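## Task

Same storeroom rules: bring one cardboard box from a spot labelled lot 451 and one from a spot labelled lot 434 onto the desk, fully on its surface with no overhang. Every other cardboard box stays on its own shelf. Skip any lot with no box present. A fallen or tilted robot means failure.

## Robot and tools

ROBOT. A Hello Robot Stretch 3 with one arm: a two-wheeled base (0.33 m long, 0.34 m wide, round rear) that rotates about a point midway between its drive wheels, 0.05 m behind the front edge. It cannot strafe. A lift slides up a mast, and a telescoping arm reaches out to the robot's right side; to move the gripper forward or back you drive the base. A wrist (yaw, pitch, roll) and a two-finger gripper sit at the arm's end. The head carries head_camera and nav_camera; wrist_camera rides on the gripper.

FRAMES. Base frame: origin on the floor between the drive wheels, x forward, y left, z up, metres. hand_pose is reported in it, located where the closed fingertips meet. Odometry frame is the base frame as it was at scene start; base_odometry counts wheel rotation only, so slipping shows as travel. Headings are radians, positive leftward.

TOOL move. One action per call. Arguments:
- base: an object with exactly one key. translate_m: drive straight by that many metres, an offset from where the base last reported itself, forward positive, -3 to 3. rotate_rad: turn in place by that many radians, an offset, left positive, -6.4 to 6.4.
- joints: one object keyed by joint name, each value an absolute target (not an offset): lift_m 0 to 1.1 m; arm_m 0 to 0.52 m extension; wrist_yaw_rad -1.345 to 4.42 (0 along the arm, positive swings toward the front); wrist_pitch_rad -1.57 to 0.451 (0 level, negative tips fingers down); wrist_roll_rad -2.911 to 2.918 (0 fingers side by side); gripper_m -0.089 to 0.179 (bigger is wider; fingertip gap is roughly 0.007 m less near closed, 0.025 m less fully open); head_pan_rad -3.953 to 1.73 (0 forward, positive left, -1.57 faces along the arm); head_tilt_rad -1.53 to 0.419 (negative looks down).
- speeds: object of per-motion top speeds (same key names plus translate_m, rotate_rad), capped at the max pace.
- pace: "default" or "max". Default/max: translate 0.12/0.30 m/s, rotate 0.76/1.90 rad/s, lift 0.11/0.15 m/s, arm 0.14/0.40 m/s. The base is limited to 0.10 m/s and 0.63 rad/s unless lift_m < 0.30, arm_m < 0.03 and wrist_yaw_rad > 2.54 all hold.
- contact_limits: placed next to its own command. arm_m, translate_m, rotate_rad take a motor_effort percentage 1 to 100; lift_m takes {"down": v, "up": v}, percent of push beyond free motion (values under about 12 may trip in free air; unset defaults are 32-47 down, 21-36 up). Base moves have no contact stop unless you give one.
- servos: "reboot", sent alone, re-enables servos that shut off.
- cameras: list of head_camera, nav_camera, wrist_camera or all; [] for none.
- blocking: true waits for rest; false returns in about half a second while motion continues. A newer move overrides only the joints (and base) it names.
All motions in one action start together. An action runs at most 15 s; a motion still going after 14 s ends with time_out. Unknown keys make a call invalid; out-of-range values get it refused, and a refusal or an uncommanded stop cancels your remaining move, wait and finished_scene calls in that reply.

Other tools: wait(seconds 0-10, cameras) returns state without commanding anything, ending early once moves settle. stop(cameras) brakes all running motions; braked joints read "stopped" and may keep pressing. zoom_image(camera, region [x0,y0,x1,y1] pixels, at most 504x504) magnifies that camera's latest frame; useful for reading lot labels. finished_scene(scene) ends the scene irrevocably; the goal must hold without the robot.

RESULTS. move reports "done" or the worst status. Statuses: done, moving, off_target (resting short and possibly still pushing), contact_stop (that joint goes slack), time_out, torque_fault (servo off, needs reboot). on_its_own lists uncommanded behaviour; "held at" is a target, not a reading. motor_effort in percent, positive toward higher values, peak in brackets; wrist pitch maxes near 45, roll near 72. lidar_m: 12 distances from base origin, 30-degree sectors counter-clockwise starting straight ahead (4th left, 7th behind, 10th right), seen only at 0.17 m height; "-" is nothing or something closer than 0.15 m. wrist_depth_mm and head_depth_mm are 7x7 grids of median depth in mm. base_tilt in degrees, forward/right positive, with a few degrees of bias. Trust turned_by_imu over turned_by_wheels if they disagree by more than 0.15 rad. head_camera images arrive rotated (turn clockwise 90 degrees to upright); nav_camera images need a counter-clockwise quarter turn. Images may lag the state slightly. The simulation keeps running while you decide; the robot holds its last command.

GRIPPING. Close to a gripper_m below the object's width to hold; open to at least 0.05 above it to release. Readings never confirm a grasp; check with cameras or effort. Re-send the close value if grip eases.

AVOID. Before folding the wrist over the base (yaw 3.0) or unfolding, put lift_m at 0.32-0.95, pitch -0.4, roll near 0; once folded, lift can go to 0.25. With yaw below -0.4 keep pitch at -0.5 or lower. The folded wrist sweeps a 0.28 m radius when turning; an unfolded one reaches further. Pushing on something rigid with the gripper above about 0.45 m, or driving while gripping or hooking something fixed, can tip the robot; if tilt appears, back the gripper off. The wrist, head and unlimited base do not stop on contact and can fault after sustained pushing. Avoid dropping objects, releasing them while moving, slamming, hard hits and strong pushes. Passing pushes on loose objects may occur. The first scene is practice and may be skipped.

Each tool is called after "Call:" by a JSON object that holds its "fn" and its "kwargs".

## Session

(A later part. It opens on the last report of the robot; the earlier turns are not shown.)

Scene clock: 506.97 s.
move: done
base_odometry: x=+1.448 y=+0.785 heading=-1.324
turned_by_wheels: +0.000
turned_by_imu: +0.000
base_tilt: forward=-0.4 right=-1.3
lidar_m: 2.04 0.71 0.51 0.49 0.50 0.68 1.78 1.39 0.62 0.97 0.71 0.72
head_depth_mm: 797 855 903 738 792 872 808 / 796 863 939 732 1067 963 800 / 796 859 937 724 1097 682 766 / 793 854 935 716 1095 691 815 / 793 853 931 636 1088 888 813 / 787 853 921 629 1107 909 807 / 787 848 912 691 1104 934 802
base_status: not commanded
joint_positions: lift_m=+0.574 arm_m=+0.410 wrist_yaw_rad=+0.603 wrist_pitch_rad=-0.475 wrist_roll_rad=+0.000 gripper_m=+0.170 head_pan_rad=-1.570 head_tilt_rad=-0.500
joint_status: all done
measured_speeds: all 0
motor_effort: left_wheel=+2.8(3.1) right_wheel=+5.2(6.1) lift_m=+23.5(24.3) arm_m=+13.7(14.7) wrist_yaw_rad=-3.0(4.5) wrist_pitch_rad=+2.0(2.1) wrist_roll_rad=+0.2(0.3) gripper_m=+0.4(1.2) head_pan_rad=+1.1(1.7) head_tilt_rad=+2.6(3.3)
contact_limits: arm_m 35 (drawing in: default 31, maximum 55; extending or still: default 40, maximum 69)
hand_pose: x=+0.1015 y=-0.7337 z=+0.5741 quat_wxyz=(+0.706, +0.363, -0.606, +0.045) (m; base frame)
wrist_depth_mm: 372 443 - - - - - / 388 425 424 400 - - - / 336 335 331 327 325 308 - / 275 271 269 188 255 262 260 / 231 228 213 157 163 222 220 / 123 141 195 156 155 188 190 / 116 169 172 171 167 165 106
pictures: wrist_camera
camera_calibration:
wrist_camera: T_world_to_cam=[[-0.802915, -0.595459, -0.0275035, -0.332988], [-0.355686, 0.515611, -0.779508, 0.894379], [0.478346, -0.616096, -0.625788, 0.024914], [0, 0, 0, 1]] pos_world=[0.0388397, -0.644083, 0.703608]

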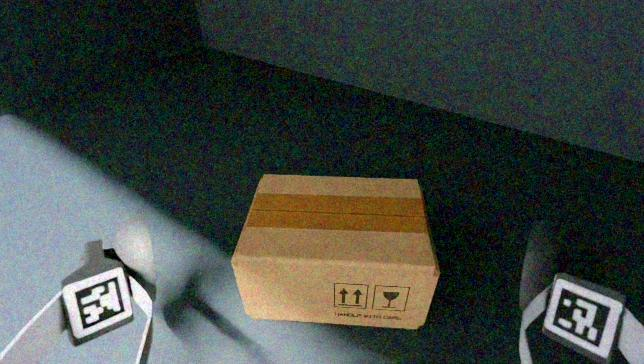

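Call:
{"fn": "move", "kwargs": {"joints": {"gripper_m":0.04}, "cameras": []}}

Call:
{"fn": "move", "kwargs": {"joints": {"lift_m":0.63}, "cameras": ["wrist_camera"]}}

Call:
{"fn": "move", "kwargs": {"joints": {"arm_m":0.0}, "cameras": []}}

Call:
{"fn": "move", "kwargs": {"joints": {"wrist_yaw_rad":0.0}, "cameras": ["wrist_camera"]}}

Call:
{"fn": "move", "kwargs": {"base": {"translate_m":-0.9}, "cameras": []}}

Call:
{"fn": "move", "kwargs": {"base": {"translate_m":-0.85}, "cameras": []}}

Call:
{"fn": "move", "kwargs": {"base": {"rotate_rad":-1.57}}}

Scene clock: 527.10 s.
move: done
base_odometry: x=+1.448 y=+0.785 heading=-1.324
turned_by_wheels: +0.000
turned_by_imu: +0.000
base_tilt: forward=-0.3 right=-1.2
lidar_m: 2.04 0.71 0.51 0.49 0.50 0.68 1.79 1.38 0.62 0.97 0.71 0.72
head_depth_mm: 800 854 910 737 791 872 809 / 799 862 938 731 1062 964 802 / 793 862 937 723 1096 683 765 / 792 856 933 713 1094 691 817 / 792 854 927 640 1088 859 809 / 790 851 920 630 1109 909 807 / 787 851 908 691 1108 932 803
base_status: not commanded
joint_positions: lift_m=+0.574 arm_m=+0.410 wrist_yaw_rad=+0.603 wrist_pitch_rad=-0.475 wrist_roll_rad=+0.000 gripper_m=+0.041 head_pan_rad=-1.570 head_tilt_rad=-0.500
joint_status: all done
measured_speeds: all 0
motor_effort: left_wheel=+2.8(3.1) right_wheel=+5.2(6.3) lift_m=+24.8(24.9) arm_m=+13.2(13.7) wrist_yaw_rad=-2.1(4.8) wrist_pitch_rad=+2.0(2.1) wrist_roll_rad=-0.1(0.3) gripper_m=-17.2(89.6) head_pan_rad=+0.4(1.3) head_tilt_rad=+1.5(2.7)
contact_limits: arm_m 35 (drawing in: default 31, maximum 55; extending or still: default 40, maximum 69)
hand_pose: x=+0.1014 y=-0.7337 z=+0.5741 quat_wxyz=(+0.706, +0.363, -0.606, +0.045) (m; base frame)
wrist_depth_mm: 374 443 - - - - - / 387 434 429 401 - - - / 337 335 330 327 325 310 - / 274 273 268 187 254 261 260 / 230 228 154 157 156 222 220 / 198 197 135 156 144 192 191 / 178 166 168 171 167 123 169
pictures: none
No camera images: "cameras" was empty.

Scene clock: 528.43 s.
move: done
base_odometry: x=+1.448 y=+0.785 heading=-1.324
turned_by_wheels: +0.000
turned_by_imu: +0.000
base_tilt: forward=-0.2 right=-1.1
lidar_m: 2.04 0.71 0.51 0.49 0.50 0.68 1.79 1.38 0.62 0.97 0.72 0.72
head_depth_mm: 800 852 908 739 788 873 805 / 796 859 941 727 1069 957 768 / 791 859 936 723 657 629 774 / 791 854 933 715 671 682 813 / 789 854 931 637 1082 888 812 / 789 853 922 630 1112 910 805 / 788 852 911 690 1107 932 803
base_status: not commanded
joint_positions: lift_m=+0.630 arm_m=+0.410 wrist_yaw_rad=+0.603 wrist_pitch_rad=-0.483 wrist_roll_rad=+0.000 gripper_m=+0.041 head_pan_rad=-1.570 head_tilt_rad=-0.500
joint_status: all done
measured_speeds: all 0
motor_effort: left_wheel=+2.5(3.0) right_wheel=+5.8(6.0) lift_m=+30.5(33.9) arm_m=+12.8(13.4) wrist_yaw_rad=-3.5(3.6) wrist_pitch_rad=+3.3(3.5) wrist_roll_rad=+0.0(0.3) gripper_m=-16.6(17.3) head_pan_rad=+0.8(1.2) head_tilt_rad=+1.0(2.4)
contact_limits: arm_m 35 (drawing in: default 31, maximum 55; extending or still: default 40, maximum 69)
hand_pose: x=+0.1008 y=-0.7328 z=+0.6284 quat_wxyz=(+0.706, +0.365, -0.605, +0.042) (m; base frame)
wrist_depth_mm: 371 443 - - - - - / 386 460 508 - - - - / 402 437 433 428 392 - - / 360 356 357 190 335 331 - / 304 302 155 158 157 292 290 / 262 262 135 155 144 248 252 / 230 217 223 221 216 123 223
pictures: wrist_camera
camera_calibration:
wrist_camera: T_world_to_cam=[[-0.803277, -0.594958, -0.0277765, -0.330926], [-0.358877, 0.5207, -0.774647, 0.937132], [0.475346, -0.612288, -0.631783, 0.0665714], [0, 0, 0, 1]] pos_world=[0.0388457, -0.644091, 0.758814]

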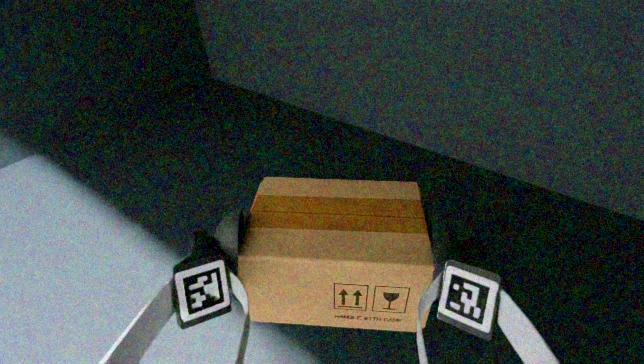

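Scene clock: 532.63 s.
move: done
base_odometry: x=+1.448 y=+0.785 heading=-1.324
turned_by_wheels: +0.000
turned_by_imu: +0.000
base_tilt: forward=-0.2 right=-1.2
lidar_m: 2.03 0.71 0.51 0.49 0.50 0.68 1.79 1.38 0.62 0.97 0.71 0.72
head_depth_mm: 799 853 908 739 787 870 805 / 797 862 942 730 1071 957 826 / 795 857 934 724 1103 954 819 / 792 856 932 713 1091 949 814 / 792 856 930 639 1090 941 813 / 792 850 919 629 1110 935 808 / 787 849 912 692 1103 934 804
base_status: not commanded
joint_positions: lift_m=+0.630 arm_m=+0.001 wrist_yaw_rad=+0.602 wrist_pitch_rad=-0.483 wrist_roll_rad=+0.000 gripper_m=+0.041 head_pan_rad=-1.570 head_tilt_rad=-0.500
joint_status: all done
measured_speeds: all 0
motor_effort: left_wheel=+2.4(3.3) right_wheel=+5.2(6.2) lift_m=+26.3(30.1) arm_m=-11.8(14.6) wrist_yaw_rad=-3.1(4.5) wrist_pitch_rad=+3.4(3.5) wrist_roll_rad=-0.1(0.3) gripper_m=-16.8(17.5) head_pan_rad=+0.5(1.2) head_tilt_rad=+0.8(2.4)
hand_pose: x=+0.1008 y=-0.3234 z=+0.6284 quat_wxyz=(+0.706, +0.365, -0.605, +0.042) (m; base frame)
wrist_depth_mm: - 495 496 - - - - / - - 526 526 517 507 507 / - - 494 448 426 421 418 / - - 642 183 360 347 344 / - - 154 158 157 318 302 / 890 866 135 155 144 - 288 / 804 746 750 736 - 105 -
pictures: none
No camera images: "cameras" was empty.

Scene clock: 533.87 s.
move: done
base_odometry: x=+1.448 y=+0.785 heading=-1.324
turned_by_wheels: +0.000
turned_by_imu: +0.000
base_tilt: forward=-0.2 right=-1.1
lidar_m: 2.03 0.71 0.51 0.49 0.50 0.68 1.79 1.38 0.62 0.97 0.72 0.73
head_depth_mm: 798 856 905 740 790 871 809 / 799 862 934 731 1065 960 824 / 793 858 934 723 1096 955 823 / 793 857 931 714 1096 951 818 / 789 857 931 638 1083 941 813 / 790 853 917 629 1110 937 806 / 788 849 914 692 1107 934 803
base_status: not commanded
joint_positions: lift_m=+0.630 arm_m=+0.001 wrist_yaw_rad=+0.003 wrist_pitch_rad=-0.483 wrist_roll_rad=+0.000 gripper_m=+0.041 head_pan_rad=-1.570 head_tilt_rad=-0.500
joint_status: all done
measured_speeds: all 0
motor_effort: left_wheel=+2.7(3.2) right_wheel=+5.6(6.3) lift_m=+27.8(27.8) arm_m=-11.4(12.9) wrist_yaw_rad=-3.6(6.0) wrist_pitch_rad=+3.4(3.5) wrist_roll_rad=+0.0(0.3) gripper_m=-16.9(17.2) head_pan_rad=+0.1(0.9) head_tilt_rad=+0.6(1.9)
hand_pose: x=-0.0209 y=-0.3613 z=+0.6284 quat_wxyz=(+0.687, +0.170, -0.686, -0.168) (m; base frame)
wrist_depth_mm: - - - - - 648 - / 518 539 532 523 518 515 - / 449 438 435 433 430 423 419 / 371 373 366 190 352 359 355 / - 901 154 159 153 - - / - 765 134 155 144 - - / - - - 171 - 105 -
pictures: wrist_camera
camera_calibration:
wrist_camera: T_world_to_cam=[[-0.998892, -0.0380352, -0.027713, -0.0105619], [-0.00259595, 0.632518, -0.774541, 0.747767], [0.0469888, -0.773611, -0.631916, 0.284737], [0, 0, 0, 1]] pos_world=[-0.0219885, -0.253102, 0.758814]

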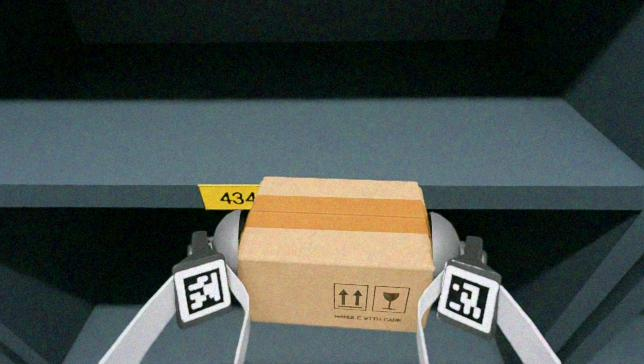

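Scene clock: 544.00 s.
move: done
base_odometry: x=+1.228 y=+1.658 heading=-1.324
turned_by_wheels: +0.000
turned_by_imu: -0.001
base_tilt: forward=-0.3 right=-1.1
lidar_m: 1.97 0.68 0.49 0.47 0.48 0.65 1.44 1.49 0.66 0.99 0.70 0.75
head_depth_mm: 815 882 948 739 931 923 854 / 810 875 957 732 1147 961 848 / 807 877 954 722 1140 951 844 / 808 870 947 705 1129 948 839 / 804 874 934 704 1127 936 831 / 803 866 930 697 1115 938 831 / 802 867 928 688 1108 933 827
base_status: done
joint_positions: lift_m=+0.630 arm_m=+0.001 wrist_yaw_rad=+0.003 wrist_pitch_rad=-0.483 wrist_roll_rad=+0.000 gripper_m=+0.041 head_pan_rad=-1.570 head_tilt_rad=-0.500
joint_status: not commanded
measured_speeds: all 0
motor_effort: left_wheel=-6.9(10.6) right_wheel=-4.5(14.4) lift_m=+31.4(32.1) arm_m=-3.1(11.6) wrist_yaw_rad=-3.1(4.7) wrist_pitch_rad=+3.5(3.6) wrist_roll_rad=+0.0(0.3) gripper_m=-16.9(17.3) head_pan_rad=-0.8(1.1) head_tilt_rad=-0.5(1.6)
hand_pose: x=-0.0209 y=-0.3613 z=+0.6284 quat_wxyz=(+0.687, +0.170, -0.686, -0.168) (m; base frame)
wrist_depth_mm: - - - - - 667 - / - - - 430 - - - / - - - 438 - - - / - - - 182 182 - - / - - 154 158 157 - - / - - 135 155 144 - 819 / - 91 - 171 - 105 740
pictures: none
No camera images: "cameras" was empty.

Scene clock: 553.63 s.
move: done
base_odometry: x=+1.021 y=+2.482 heading=-1.324
turned_by_wheels: +0.000
turned_by_imu: -0.001
base_tilt: forward=-0.3 right=-1.2
lidar_m: 1.90 0.66 0.47 0.45 0.47 0.63 0.60 0.62 0.84 2.18 0.70 1.40
head_depth_mm: 1604 1590 1549 1529 1515 1484 1310 / 2319 2288 2217 2155 1972 1620 1314 / 2738 2975 3197 2882 2104 1612 1309 / 2755 2986 3207 2980 2081 1597 1294 / 2734 2945 3258 2933 2040 1590 1298 / 2731 2917 3214 2865 2031 1588 1295 / 2747 2958 3083 2850 2041 1521 1258
base_status: done
joint_positions: lift_m=+0.630 arm_m=+0.001 wrist_yaw_rad=+0.003 wrist_pitch_rad=-0.483 wrist_roll_rad=+0.000 gripper_m=+0.041 head_pan_rad=-1.570 head_tilt_rad=-0.500
joint_status: not commanded
measured_speeds: all 0
motor_effort: left_wheel=-1.0(12.2) right_wheel=-10.4(14.6) lift_m=+29.1(31.5) arm_m=+5.2(5.4) wrist_yaw_rad=-2.6(4.4) wrist_pitch_rad=+3.4(3.6) wrist_roll_rad=-0.1(0.3) gripper_m=-16.7(17.4) head_pan_rad=-1.1(1.8) head_tilt_rad=-2.1(2.5)
hand_pose: x=-0.0209 y=-0.3613 z=+0.6284 quat_wxyz=(+0.687, +0.170, -0.686, -0.168) (m; base frame)
wrist_depth_mm: - - - - - - - / - - - - - - - / - - - - - - - / - - - 190 - - - / - - 154 158 157 976 - / - - 135 155 144 859 793 / - 741 749 751 747 124 747
pictures: none
No camera images: "cameras" was empty.

Scene clock: 557.23 s.
move: done
base_odometry: x=+1.021 y=+2.482 heading=-2.893
turned_by_wheels: -1.570
turned_by_imu: -1.544
base_tilt: forward=-0.4 right=-1.3
lidar_m: 2.28 0.69 1.40 1.81 0.65 0.47 0.45 0.47 0.62 0.60 0.62 0.85
head_depth_mm: 478 517 564 620 689 772 881 / 478 516 564 618 686 772 876 / 476 515 562 617 684 770 875 / 475 514 563 616 685 766 873 / 475 513 560 614 684 768 871 / 475 513 560 615 683 765 870 / 475 512 558 613 679 763 868
base_status: done
joint_positions: lift_m=+0.630 arm_m=+0.001 wrist_yaw_rad=+0.003 wrist_pitch_rad=-0.483 wrist_roll_rad=+0.000 gripper_m=+0.041 head_pan_rad=-1.570 head_tilt_rad=-0.500
joint_status: not commanded
measured_speeds: all 0
motor_effort: left_wheel=+8.1(11.9) right_wheel=-10.1(13.4) lift_m=+28.9(29.9) arm_m=+0.2(6.8) wrist_yaw_rad=-2.6(4.2) wrist_pitch_rad=+3.3(3.5) wrist_roll_rad=-0.2(0.4) gripper_m=-16.6(17.6) head_pan_rad=-1.4(2.1) head_tilt_rad=-3.0(3.0)
hand_pose: x=-0.0210 y=-0.3613 z=+0.6284 quat_wxyz=(+0.687, +0.170, -0.686, -0.168) (m; base frame)
wrist_depth_mm: 344 338 333 331 327 324 322 / 374 372 367 360 358 352 352 / 418 411 404 404 394 392 385 / 467 464 443 190 428 441 434 / 543 532 155 158 157 495 494 / 606 574 135 156 144 549 550 / - 99 695 174 - 114 552
pictures: head_camera (sideways), nav_camera (sideways), wrist_camera
camera_calibration:
head_camera: T_world_to_cam=[[-0.0466693, 0.432116, -0.900609, 1.18768], [0.997508, -0.0276004, -0.0649334, 0.0780445], [-0.052916, -0.901395, -0.429751, 0.51521], [0, 0, 0, 1]] pos_world=[0.00484102, -0.0466534, 1.29612]
nav_camera: T_world_to_cam=[[0.0173987, -0.4559, 0.889861, -1.115], [-0.999789, -0.0176311, 0.0105152, 0.0426265], [0.0108953, -0.889856, -0.456111, 0.546815], [0, 0, 0, 1]] pos_world=[0.0560594, -0.0209905, 1.24116]
wrist_camera: T_world_to_cam=[[-0.998902, -0.037692, -0.0278217, -0.0103927], [-0.00229503, 0.63253, -0.774533, 0.74777], [0.0467917, -0.773618, -0.631922, 0.284736], [0, 0, 0, 1]] pos_world=[-0.0219884, -0.253102, 0.758814]

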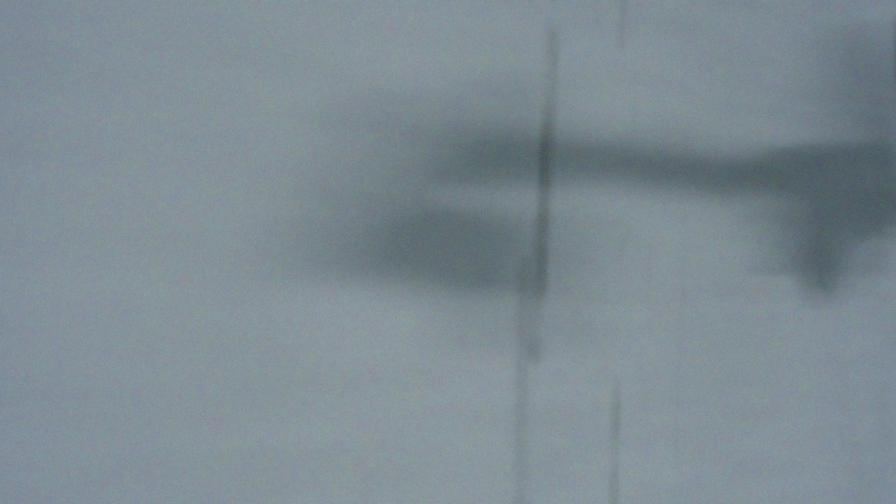

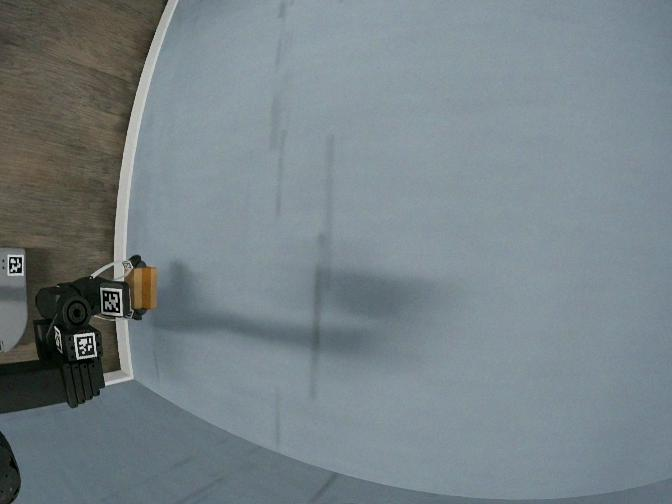

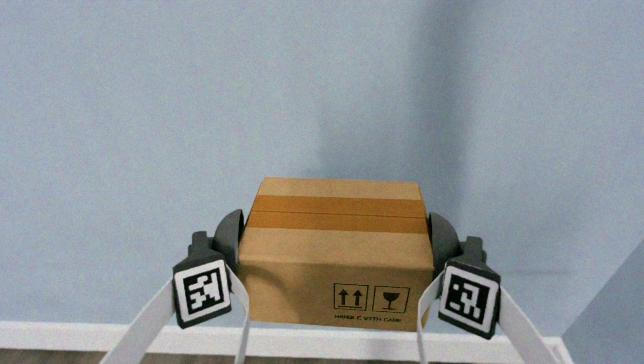

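Call:
{"fn": "move", "kwargs": {"base": {"translate_m":1.0}, "joints": {"lift_m":0.85}, "cameras": []}}

Call:
{"fn": "move", "kwargs": {"base": {"translate_m":1.0}, "cameras": []}}

Call:
{"fn": "move", "kwargs": {"base": {"rotate_rad":1.6}, "cameras": ["nav_camera"]}}

Scene clock: 576.73 s.
move: done
base_odometry: x=+0.051 y=+2.236 heading=-2.893
turned_by_wheels: +0.000
turned_by_imu: +0.000
base_tilt: forward=-0.4 right=-1.2
lidar_m: 2.27 2.02 2.78 0.42 0.44 0.60 1.44 0.85 0.62 0.59 0.62 0.84
head_depth_mm: 474 512 559 614 682 766 875 / 473 511 558 612 680 763 869 / 472 512 557 613 679 762 447 / 472 511 556 612 678 751 298 / 471 510 555 611 676 759 814 / 471 509 554 608 675 756 863 / 470 509 553 609 674 753 857
base_status: done
joint_positions: lift_m=+0.850 arm_m=+0.001 wrist_yaw_rad=+0.003 wrist_pitch_rad=-0.483 wrist_roll_rad=+0.000 gripper_m=+0.041 head_pan_rad=-1.570 head_tilt_rad=-0.500
joint_status: all done
measured_speeds: all 0
motor_effort: left_wheel=+4.2(11.1) right_wheel=+5.6(10.5) lift_m=+30.4(34.7) arm_m=-11.0(13.7) wrist_yaw_rad=-2.4(4.4) wrist_pitch_rad=+3.6(3.6) wrist_roll_rad=+0.1(0.4) gripper_m=-16.5(17.3) head_pan_rad=-2.8(3.0) head_tilt_rad=-4.3(5.1)
hand_pose: x=-0.0210 y=-0.3612 z=+0.8483 quat_wxyz=(+0.687, +0.170, -0.686, -0.169) (m; base frame)
wrist_depth_mm: 336 333 329 324 320 320 318 / 368 367 361 356 354 351 345 / 407 404 402 399 391 388 384 / 463 460 443 189 419 436 428 / 529 523 154 158 157 485 484 / 604 576 135 155 144 546 555 / - - - 171 - 114 632
pictures: none
No camera images: "cameras" was empty.

Scene clock: 587.87 s.
move: done
base_odometry: x=-0.918 y=+1.991 heading=-2.894
turned_by_wheels: +0.000
turned_by_imu: +0.000
base_tilt: forward=-0.2 right=-1.2
lidar_m: 1.31 1.18 1.21 3.67 1.39 1.07 2.36 0.84 0.61 0.59 0.61 0.83
head_depth_mm: 471 507 555 608 678 761 862 / 470 508 553 607 674 754 860 / 468 507 553 606 673 754 445 / 468 507 551 605 671 741 297 / 468 505 551 605 672 750 807 / 466 504 550 604 669 752 852 / 466 503 550 604 669 750 854
base_status: done
joint_positions: lift_m=+0.850 arm_m=+0.001 wrist_yaw_rad=+0.003 wrist_pitch_rad=-0.483 wrist_roll_rad=+0.000 gripper_m=+0.041 head_pan_rad=-1.570 head_tilt_rad=-0.500
joint_status: not commanded
measured_speeds: all 0
motor_effort: left_wheel=+2.7(10.0) right_wheel=+7.0(11.1) lift_m=+29.8(31.3) arm_m=-8.9(11.5) wrist_yaw_rad=-2.0(4.4) wrist_pitch_rad=+3.5(3.6) wrist_roll_rad=-0.1(0.3) gripper_m=-16.6(17.4) head_pan_rad=-3.4(4.0) head_tilt_rad=-4.3(5.4)
hand_pose: x=-0.0210 y=-0.3612 z=+0.8483 quat_wxyz=(+0.687, +0.170, -0.686, -0.169) (m; base frame)
wrist_depth_mm: 332 328 325 320 319 317 311 / 365 362 358 352 349 345 343 / 407 402 395 396 387 382 377 / 458 452 438 191 412 425 424 / 524 511 155 159 157 472 479 / 610 566 135 155 144 537 549 / - - - 171 - 105 618
pictures: none
No camera images: "cameras" was empty.

Scene clock: 591.50 s.
move: done
base_odometry: x=-0.918 y=+1.991 heading=-1.294
turned_by_wheels: +1.600
turned_by_imu: +1.574
base_tilt: forward=-0.4 right=-1.3
lidar_m: 3.61 1.37 1.07 2.21 0.83 0.61 0.59 0.61 0.85 1.31 1.19 1.56
head_depth_mm: 1080 1170 1277 1397 1498 1519 1326 / 1085 1178 1279 1391 1562 1621 1314 / 1082 1168 1272 1403 1553 1605 446 / 1078 1173 1273 1399 1541 1600 297 / 1088 1172 1270 1404 1553 1585 1207 / 1083 1167 1275 1394 1555 1594 1302 / 1085 1166 1277 1397 1552 1581 1291
base_status: done
joint_positions: lift_m=+0.850 arm_m=+0.001 wrist_yaw_rad=+0.003 wrist_pitch_rad=-0.483 wrist_roll_rad=+0.000 gripper_m=+0.041 head_pan_rad=-1.570 head_tilt_rad=-0.500
joint_status: not commanded
measured_speeds: all 0
motor_effort: left_wheel=-8.2(12.6) right_wheel=+9.5(12.5) lift_m=+29.3(30.3) arm_m=-13.1(13.4) wrist_yaw_rad=-2.3(4.6) wrist_pitch_rad=+3.5(3.6) wrist_roll_rad=+0.0(0.4) gripper_m=-16.6(17.3) head_pan_rad=-2.8(3.7) head_tilt_rad=-4.4(5.4)
hand_pose: x=-0.0210 y=-0.3612 z=+0.8483 quat_wxyz=(+0.687, +0.170, -0.686, -0.169) (m; base frame)
wrist_depth_mm: - - - - - - - / - - - - - - - / - - - - - - - / - - - 190 - - - / - - 154 158 157 - - / - - 135 155 144 - - / - 956 963 970 968 123 -
pictures: nav_camera (sideways)
camera_calibration:
nav_camera: T_world_to_cam=[[0.0173066, -0.456182, 0.889718, -1.11482], [-0.999793, -0.017415, 0.0105186, 0.0426259], [0.010696, -0.889716, -0.456389, 0.547175], [0, 0, 0, 1]] pos_world=[0.0560582, -0.020989, 1.24115]

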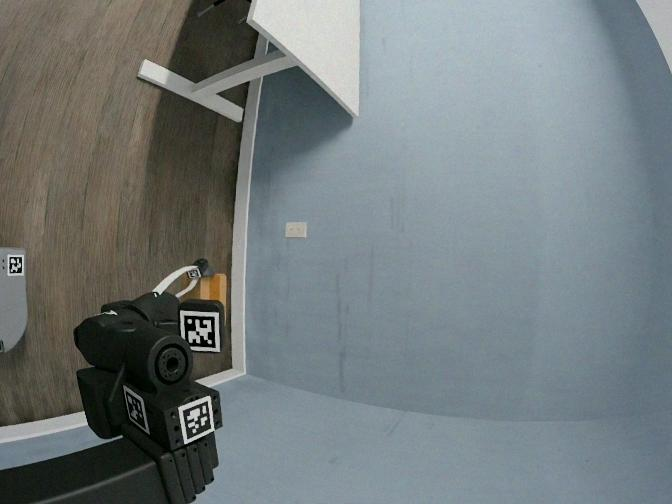

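Call:
{"fn": "move", "kwargs": {"base": {"translate_m":1.2}, "cameras": []}}

Call:
{"fn": "move", "kwargs": {"base": {"translate_m":0.3}, "cameras": ["head_camera"]}}

Scene clock: 610.87 s.
move: done
base_odometry: x=-0.590 y=+0.837 heading=-1.294
turned_by_wheels: +0.000
turned_by_imu: -0.001
base_tilt: forward=-0.4 right=-1.2
lidar_m: 2.49 1.35 1.00 0.96 1.00 1.85 1.78 1.85 0.93 0.81 0.80 1.25
head_depth_mm: 1093 1187 1286 1361 957 757 1328 / 1096 1182 1285 1357 947 753 1266 / 1094 1187 1279 1351 942 748 445 / 1093 1179 1287 1332 932 720 298 / 1091 1176 1282 1314 923 764 1200 / 1090 1180 1288 1309 918 759 1257 / 1091 1181 1281 1291 913 758 1258
base_status: done
joint_positions: lift_m=+0.850 arm_m=+0.001 wrist_yaw_rad=+0.003 wrist_pitch_rad=-0.483 wrist_roll_rad=+0.000 gripper_m=+0.041 head_pan_rad=-1.570 head_tilt_rad=-0.500
joint_status: not commanded
measured_speeds: all 0
motor_effort: left_wheel=+5.0(9.3) right_wheel=+4.2(15.1) lift_m=+27.3(29.3) arm_m=-4.9(11.6) wrist_yaw_rad=-2.7(4.4) wrist_pitch_rad=+3.5(3.6) wrist_roll_rad=+0.0(0.4) gripper_m=-16.3(17.3) head_pan_rad=-1.4(3.0) head_tilt_rad=-2.3(4.5)
hand_pose: x=-0.0210 y=-0.3612 z=+0.8483 quat_wxyz=(+0.687, +0.170, -0.686, -0.169) (m; base frame)
wrist_depth_mm: - - - - - - - / - - - - - - - / - - - - - - - / - - - 183 181 - - / - - 154 158 153 - - / - - 135 155 144 - - / - 922 960 972 939 123 972
pictures: none
No camera images: "cameras" was empty.

Scene clock: 615.00 s.
move: done
base_odometry: x=-0.508 y=+0.548 heading=-1.294
turned_by_wheels: +0.000
turned_by_imu: +0.000
base_tilt: forward=-0.3 right=-1.3
lidar_m: 2.19 1.35 0.99 0.96 1.00 1.37 2.07 1.87 1.07 0.69 0.98 1.87
head_depth_mm: 1095 1182 1281 1363 955 758 1330 / 1094 1181 1285 1360 950 753 1321 / 1097 1186 1287 1352 942 746 445 / 1093 1185 1285 1329 932 742 297 / 1093 1187 1289 1318 925 765 1008 / 1098 1184 1284 1304 918 761 1262 / 1098 1183 1293 1290 913 756 1295
base_status: done
joint_positions: lift_m=+0.850 arm_m=+0.001 wrist_yaw_rad=+0.003 wrist_pitch_rad=-0.483 wrist_roll_rad=+0.000 gripper_m=+0.041 head_pan_rad=-1.570 head_tilt_rad=-0.500
joint_status: not commanded
measured_speeds: all 0
motor_effort: left_wheel=+5.0(9.7) right_wheel=+4.6(13.8) lift_m=+27.2(28.2) arm_m=-3.4(5.8) wrist_yaw_rad=-2.5(4.1) wrist_pitch_rad=+3.6(3.6) wrist_roll_rad=+0.0(0.3) gripper_m=-16.7(17.4) head_pan_rad=-1.4(1.9) head_tilt_rad=-1.3(3.2)
hand_pose: x=-0.0210 y=-0.3612 z=+0.8483 quat_wxyz=(+0.687, +0.170, -0.686, -0.169) (m; base frame)
wrist_depth_mm: - - - - - - - / 515 - - - - - - / - - - - - - - / - - - 183 181 - - / - - 154 158 157 - - / - - 135 156 144 - - / - 939 986 957 953 123 980
pictures: head_camera (sideways)
camera_calibration:
head_camera: T_world_to_cam=[[-0.0465238, 0.432445, -0.900459, 1.1875], [0.997504, -0.0278239, -0.0649002, 0.0779913], [-0.0531201, -0.901231, -0.430071, 0.515634], [0, 0, 0, 1]] pos_world=[0.00484089, -0.0466522, 1.29611]

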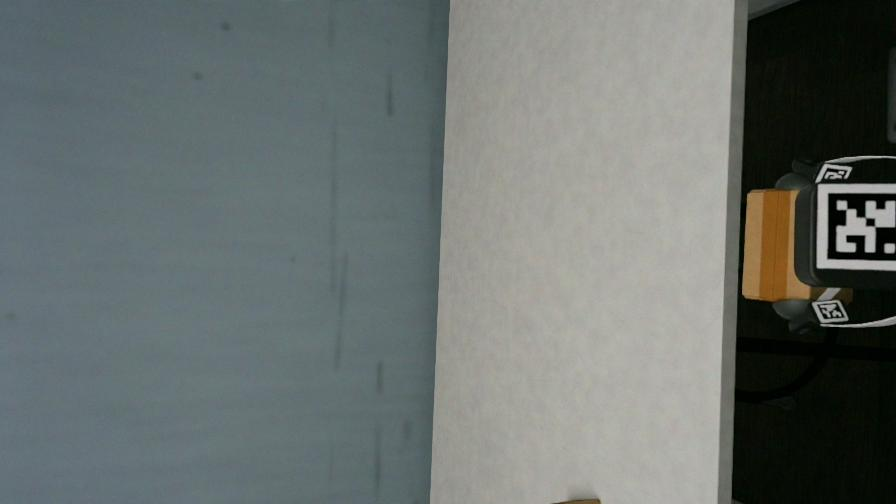

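Call:
{"fn": "move", "kwargs": {"joints": {"arm_m":0.4,"lift_m":0.81}, "cameras": []}}

Call:
{"fn": "move", "kwargs": {"joints": {"lift_m":0.757}, "speeds": {"lift_m":0.03}, "contact_limits": {"lift_m":{"down":14}}, "cameras": ["head_camera"]}}

Scene clock: 626.53 s.
move: done
base_odometry: x=-0.508 y=+0.548 heading=-1.294
turned_by_wheels: +0.000
turned_by_imu: +0.000
base_tilt: forward=-0.3 right=-1.1
lidar_m: 2.20 1.35 0.99 0.96 1.00 1.37 2.08 1.87 1.08 0.68 0.98 1.87
head_depth_mm: 1089 1181 1292 1354 956 710 294 / 1092 1182 1289 1357 468 365 1253 / 1090 1182 1284 1344 557 746 1278 / 1095 1187 1288 1327 643 770 1277 / 1091 1182 1286 1317 922 765 1239 / 1097 1179 1291 1301 923 758 1266 / 1090 1185 1288 1292 912 755 1287
base_status: not commanded
joint_positions: lift_m=+0.810 arm_m=+0.400 wrist_yaw_rad=+0.003 wrist_pitch_rad=-0.484 wrist_roll_rad=+0.000 gripper_m=+0.041 head_pan_rad=-1.570 head_tilt_rad=-0.500
joint_status: all done
measured_speeds: all 0
motor_effort: left_wheel=+5.6(6.0) right_wheel=+4.8(5.4) lift_m=+30.8(33.3) arm_m=+13.5(14.9) wrist_yaw_rad=-3.2(4.3) wrist_pitch_rad=+3.5(3.8) wrist_roll_rad=+0.2(0.4) gripper_m=-16.9(17.2) head_pan_rad=-0.4(1.4) head_tilt_rad=-1.1(2.3)
hand_pose: x=-0.0210 y=-0.7606 z=+0.8081 quat_wxyz=(+0.687, +0.171, -0.686, -0.169) (m; base frame)
wrist_depth_mm: - - - - - - - / - - - - - - - / - - - - - - - / - - - 183 181 - - / - - 154 158 152 - - / - - 135 155 144 - - / - - - 170 - 105 -
pictures: none
No camera images: "cameras" was empty.

Scene clock: 628.73 s.
move: done
base_odometry: x=-0.508 y=+0.548 heading=-1.294
turned_by_wheels: +0.000
turned_by_imu: +0.000
base_tilt: forward=-0.3 right=-1.3
lidar_m: 2.20 1.34 0.99 0.96 1.00 1.37 2.08 1.86 1.08 0.69 0.98 1.87
head_depth_mm: 1098 1176 1288 1365 956 757 1264 / 1088 1181 1289 1365 946 409 350 / 1090 1181 1288 1343 575 723 1286 / 1095 1188 1284 1334 598 745 1272 / 1097 1187 1298 1311 923 765 1227 / 1092 1182 1286 1304 921 759 1259 / 1097 1182 1294 1294 915 756 1291
base_status: not commanded
joint_positions: lift_m=+0.757 arm_m=+0.400 wrist_yaw_rad=+0.003 wrist_pitch_rad=-0.465 wrist_roll_rad=+0.000 gripper_m=+0.041 head_pan_rad=-1.570 head_tilt_rad=-0.500
joint_status: all done
measured_speeds: all 0
motor_effort: left_wheel=+5.4(5.7) right_wheel=+4.5(5.2) lift_m=+21.4(28.6) arm_m=+11.1(13.4) wrist_yaw_rad=-2.8(4.0) wrist_pitch_rad=+0.2(3.7) wrist_roll_rad=-0.1(0.3) gripper_m=-16.0(17.4) head_pan_rad=-0.4(1.1) head_tilt_rad=-1.1(1.9)
contact_limits: lift_m down 14 (down: maximum 72; up: maximum 65)
hand_pose: x=-0.0210 y=-0.7632 z=+0.7593 quat_wxyz=(+0.689, +0.164, -0.687, -0.162) (m; base frame)
wrist_depth_mm: - - - - - - - / - - - - - - - / - - - - - - - / - - - 180 179 - - / - - 154 157 156 - - / - - 134 155 144 - - / - - - - - 104 -
pictures: head_camera (sideways)
camera_calibration:
head_camera: T_world_to_cam=[[-0.0465238, 0.432445, -0.900459, 1.1875], [0.997504, -0.0278239, -0.0649002, 0.0779913], [-0.0531201, -0.901231, -0.430071, 0.515634], [0, 0, 0, 1]] pos_world=[0.00484089, -0.0466522, 1.29611]

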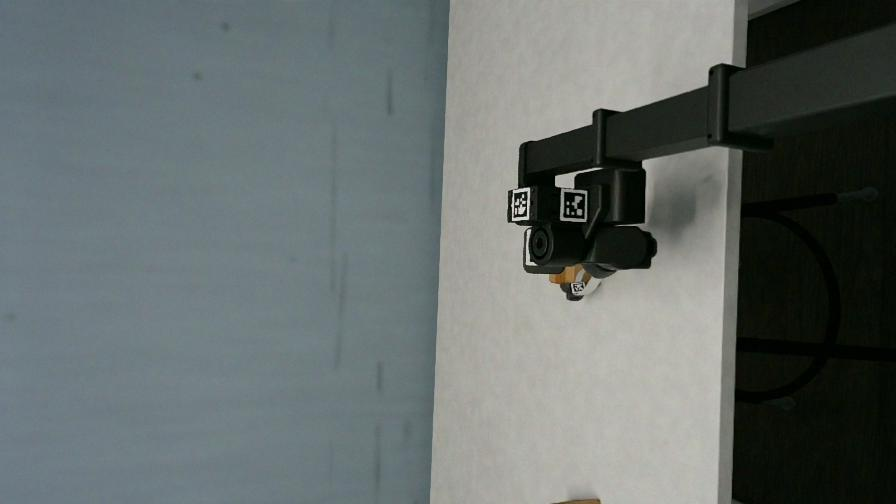

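Call:
{"fn": "move", "kwargs": {"joints": {"gripper_m":0.15}, "cameras": []}}

Call:
{"fn": "move", "kwargs": {"joints": {"arm_m":0.0}, "cameras": ["head_camera"]}}

Call:
{"fn": "finished_scene", "kwargs": {"scene": 2}}

Scene clock: 641.13 s.
move: done
base_odometry: x=-0.508 y=+0.548 heading=-1.294
turned_by_wheels: +0.000
turned_by_imu: +0.000
base_tilt: forward=-0.4 right=-1.2
lidar_m: 2.20 1.34 0.99 0.96 1.00 1.37 2.07 1.87 1.07 0.68 0.98 1.87
head_depth_mm: 1092 1189 1288 1350 955 759 1256 / 1095 1182 1286 1353 944 410 350 / 1095 1184 1300 1345 576 724 1285 / 1099 1181 1292 1324 598 747 1273 / 1095 1186 1291 1317 922 763 1229 / 1093 1181 1296 1303 921 759 1268 / 1095 1185 1285 1286 912 753 1292
base_status: not commanded
joint_positions: lift_m=+0.757 arm_m=+0.400 wrist_yaw_rad=+0.003 wrist_pitch_rad=-0.473 wrist_roll_rad=+0.000 gripper_m=+0.150 head_pan_rad=-1.570 head_tilt_rad=-0.500
joint_status: all done
measured_speeds: all 0
motor_effort: left_wheel=+5.4(5.7) right_wheel=+4.8(5.1) lift_m=+30.4(30.4) arm_m=+7.5(9.9) wrist_yaw_rad=-2.8(4.4) wrist_pitch_rad=+1.6(1.7) wrist_roll_rad=+0.0(0.3) gripper_m=+0.4(81.4) head_pan_rad=+0.2(0.6) head_tilt_rad=-0.1(1.4)
contact_limits: lift_m down 14 (down: maximum 72; up: maximum 65)
hand_pose: x=-0.0210 y=-0.7620 z=+0.7574 quat_wxyz=(+0.688, +0.167, -0.687, -0.165) (m; base frame)
wrist_depth_mm: - - - - - - - / - - - - - - - / - - - - - - - / - - - 176 175 - - / - 146 154 154 153 140 - / - 126 - 157 152 124 - / - 119 - - - - 111
pictures: none
No camera images: "cameras" was empty.

Scene clock: 645.27 s.
move: done
base_odometry: x=-0.508 y=+0.548 heading=-1.294
turned_by_wheels: +0.000
turned_by_imu: +0.000
base_tilt: forward=-0.3 right=-1.1
lidar_m: 2.20 1.34 0.99 0.96 1.00 1.38 2.08 1.87 1.08 0.68 0.98 1.87
head_depth_mm: 1095 1188 1290 1354 959 757 1329 / 1091 1181 1287 1356 950 753 1317 / 1096 1183 1282 1342 938 747 1286 / 1097 1189 1286 1335 868 768 1280 / 1099 1183 1292 1314 928 766 1235 / 1097 1182 1293 1306 918 757 1264 / 1095 1184 1295 1296 910 757 1289
base_status: not commanded
joint_positions: lift_m=+0.757 arm_m=+0.001 wrist_yaw_rad=+0.003 wrist_pitch_rad=-0.474 wrist_roll_rad=+0.000 gripper_m=+0.150 head_pan_rad=-1.570 head_tilt_rad=-0.500
joint_status: all done
measured_speeds: all 0
motor_effort: left_wheel=+5.6(6.0) right_wheel=+4.5(5.4) lift_m=+25.2(31.0) arm_m=-12.5(14.7) wrist_yaw_rad=-2.4(4.1) wrist_pitch_rad=+1.8(1.9) wrist_roll_rad=+0.2(0.3) gripper_m=+0.6(1.2) head_pan_rad=+0.8(1.0) head_tilt_rad=-0.6(1.4)
contact_limits: lift_m down 14 (down: maximum 72; up: maximum 65)
hand_pose: x=-0.0210 y=-0.3625 z=+0.7573 quat_wxyz=(+0.688, +0.167, -0.687, -0.166) (m; base frame)
wrist_depth_mm: 470 - - 468 - - - / - - - - - - - / - - - - - - - / - - - - - - - / - 158 - - - - - / - 126 - - - 124 979 / 112 858 901 902 902 843 114
pictures: head_camera (sideways)
camera_calibration:
head_camera: T_world_to_cam=[[-0.0465238, 0.432445, -0.900459, 1.1875], [0.997504, -0.0278239, -0.0649002, 0.0779913], [-0.0531201, -0.901231, -0.430071, 0.515634], [0, 0, 0, 1]] pos_world=[0.00484089, -0.0466522, 1.29611]

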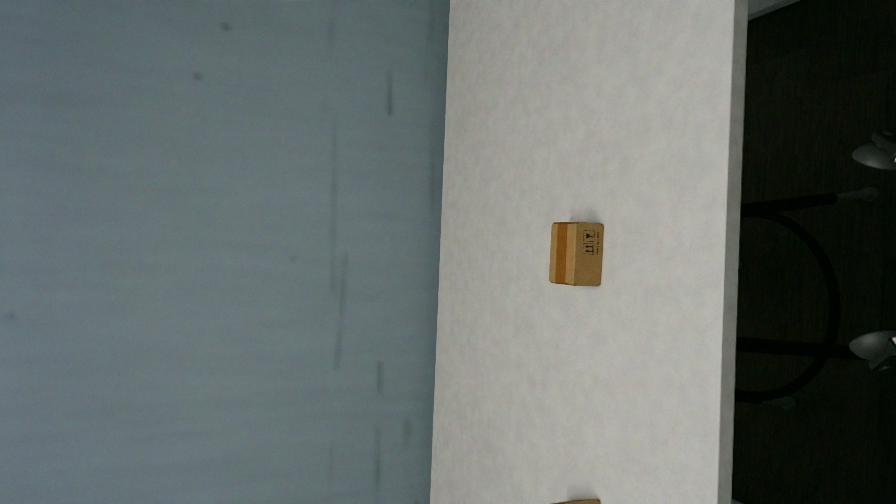

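The scene is finished: the task was done.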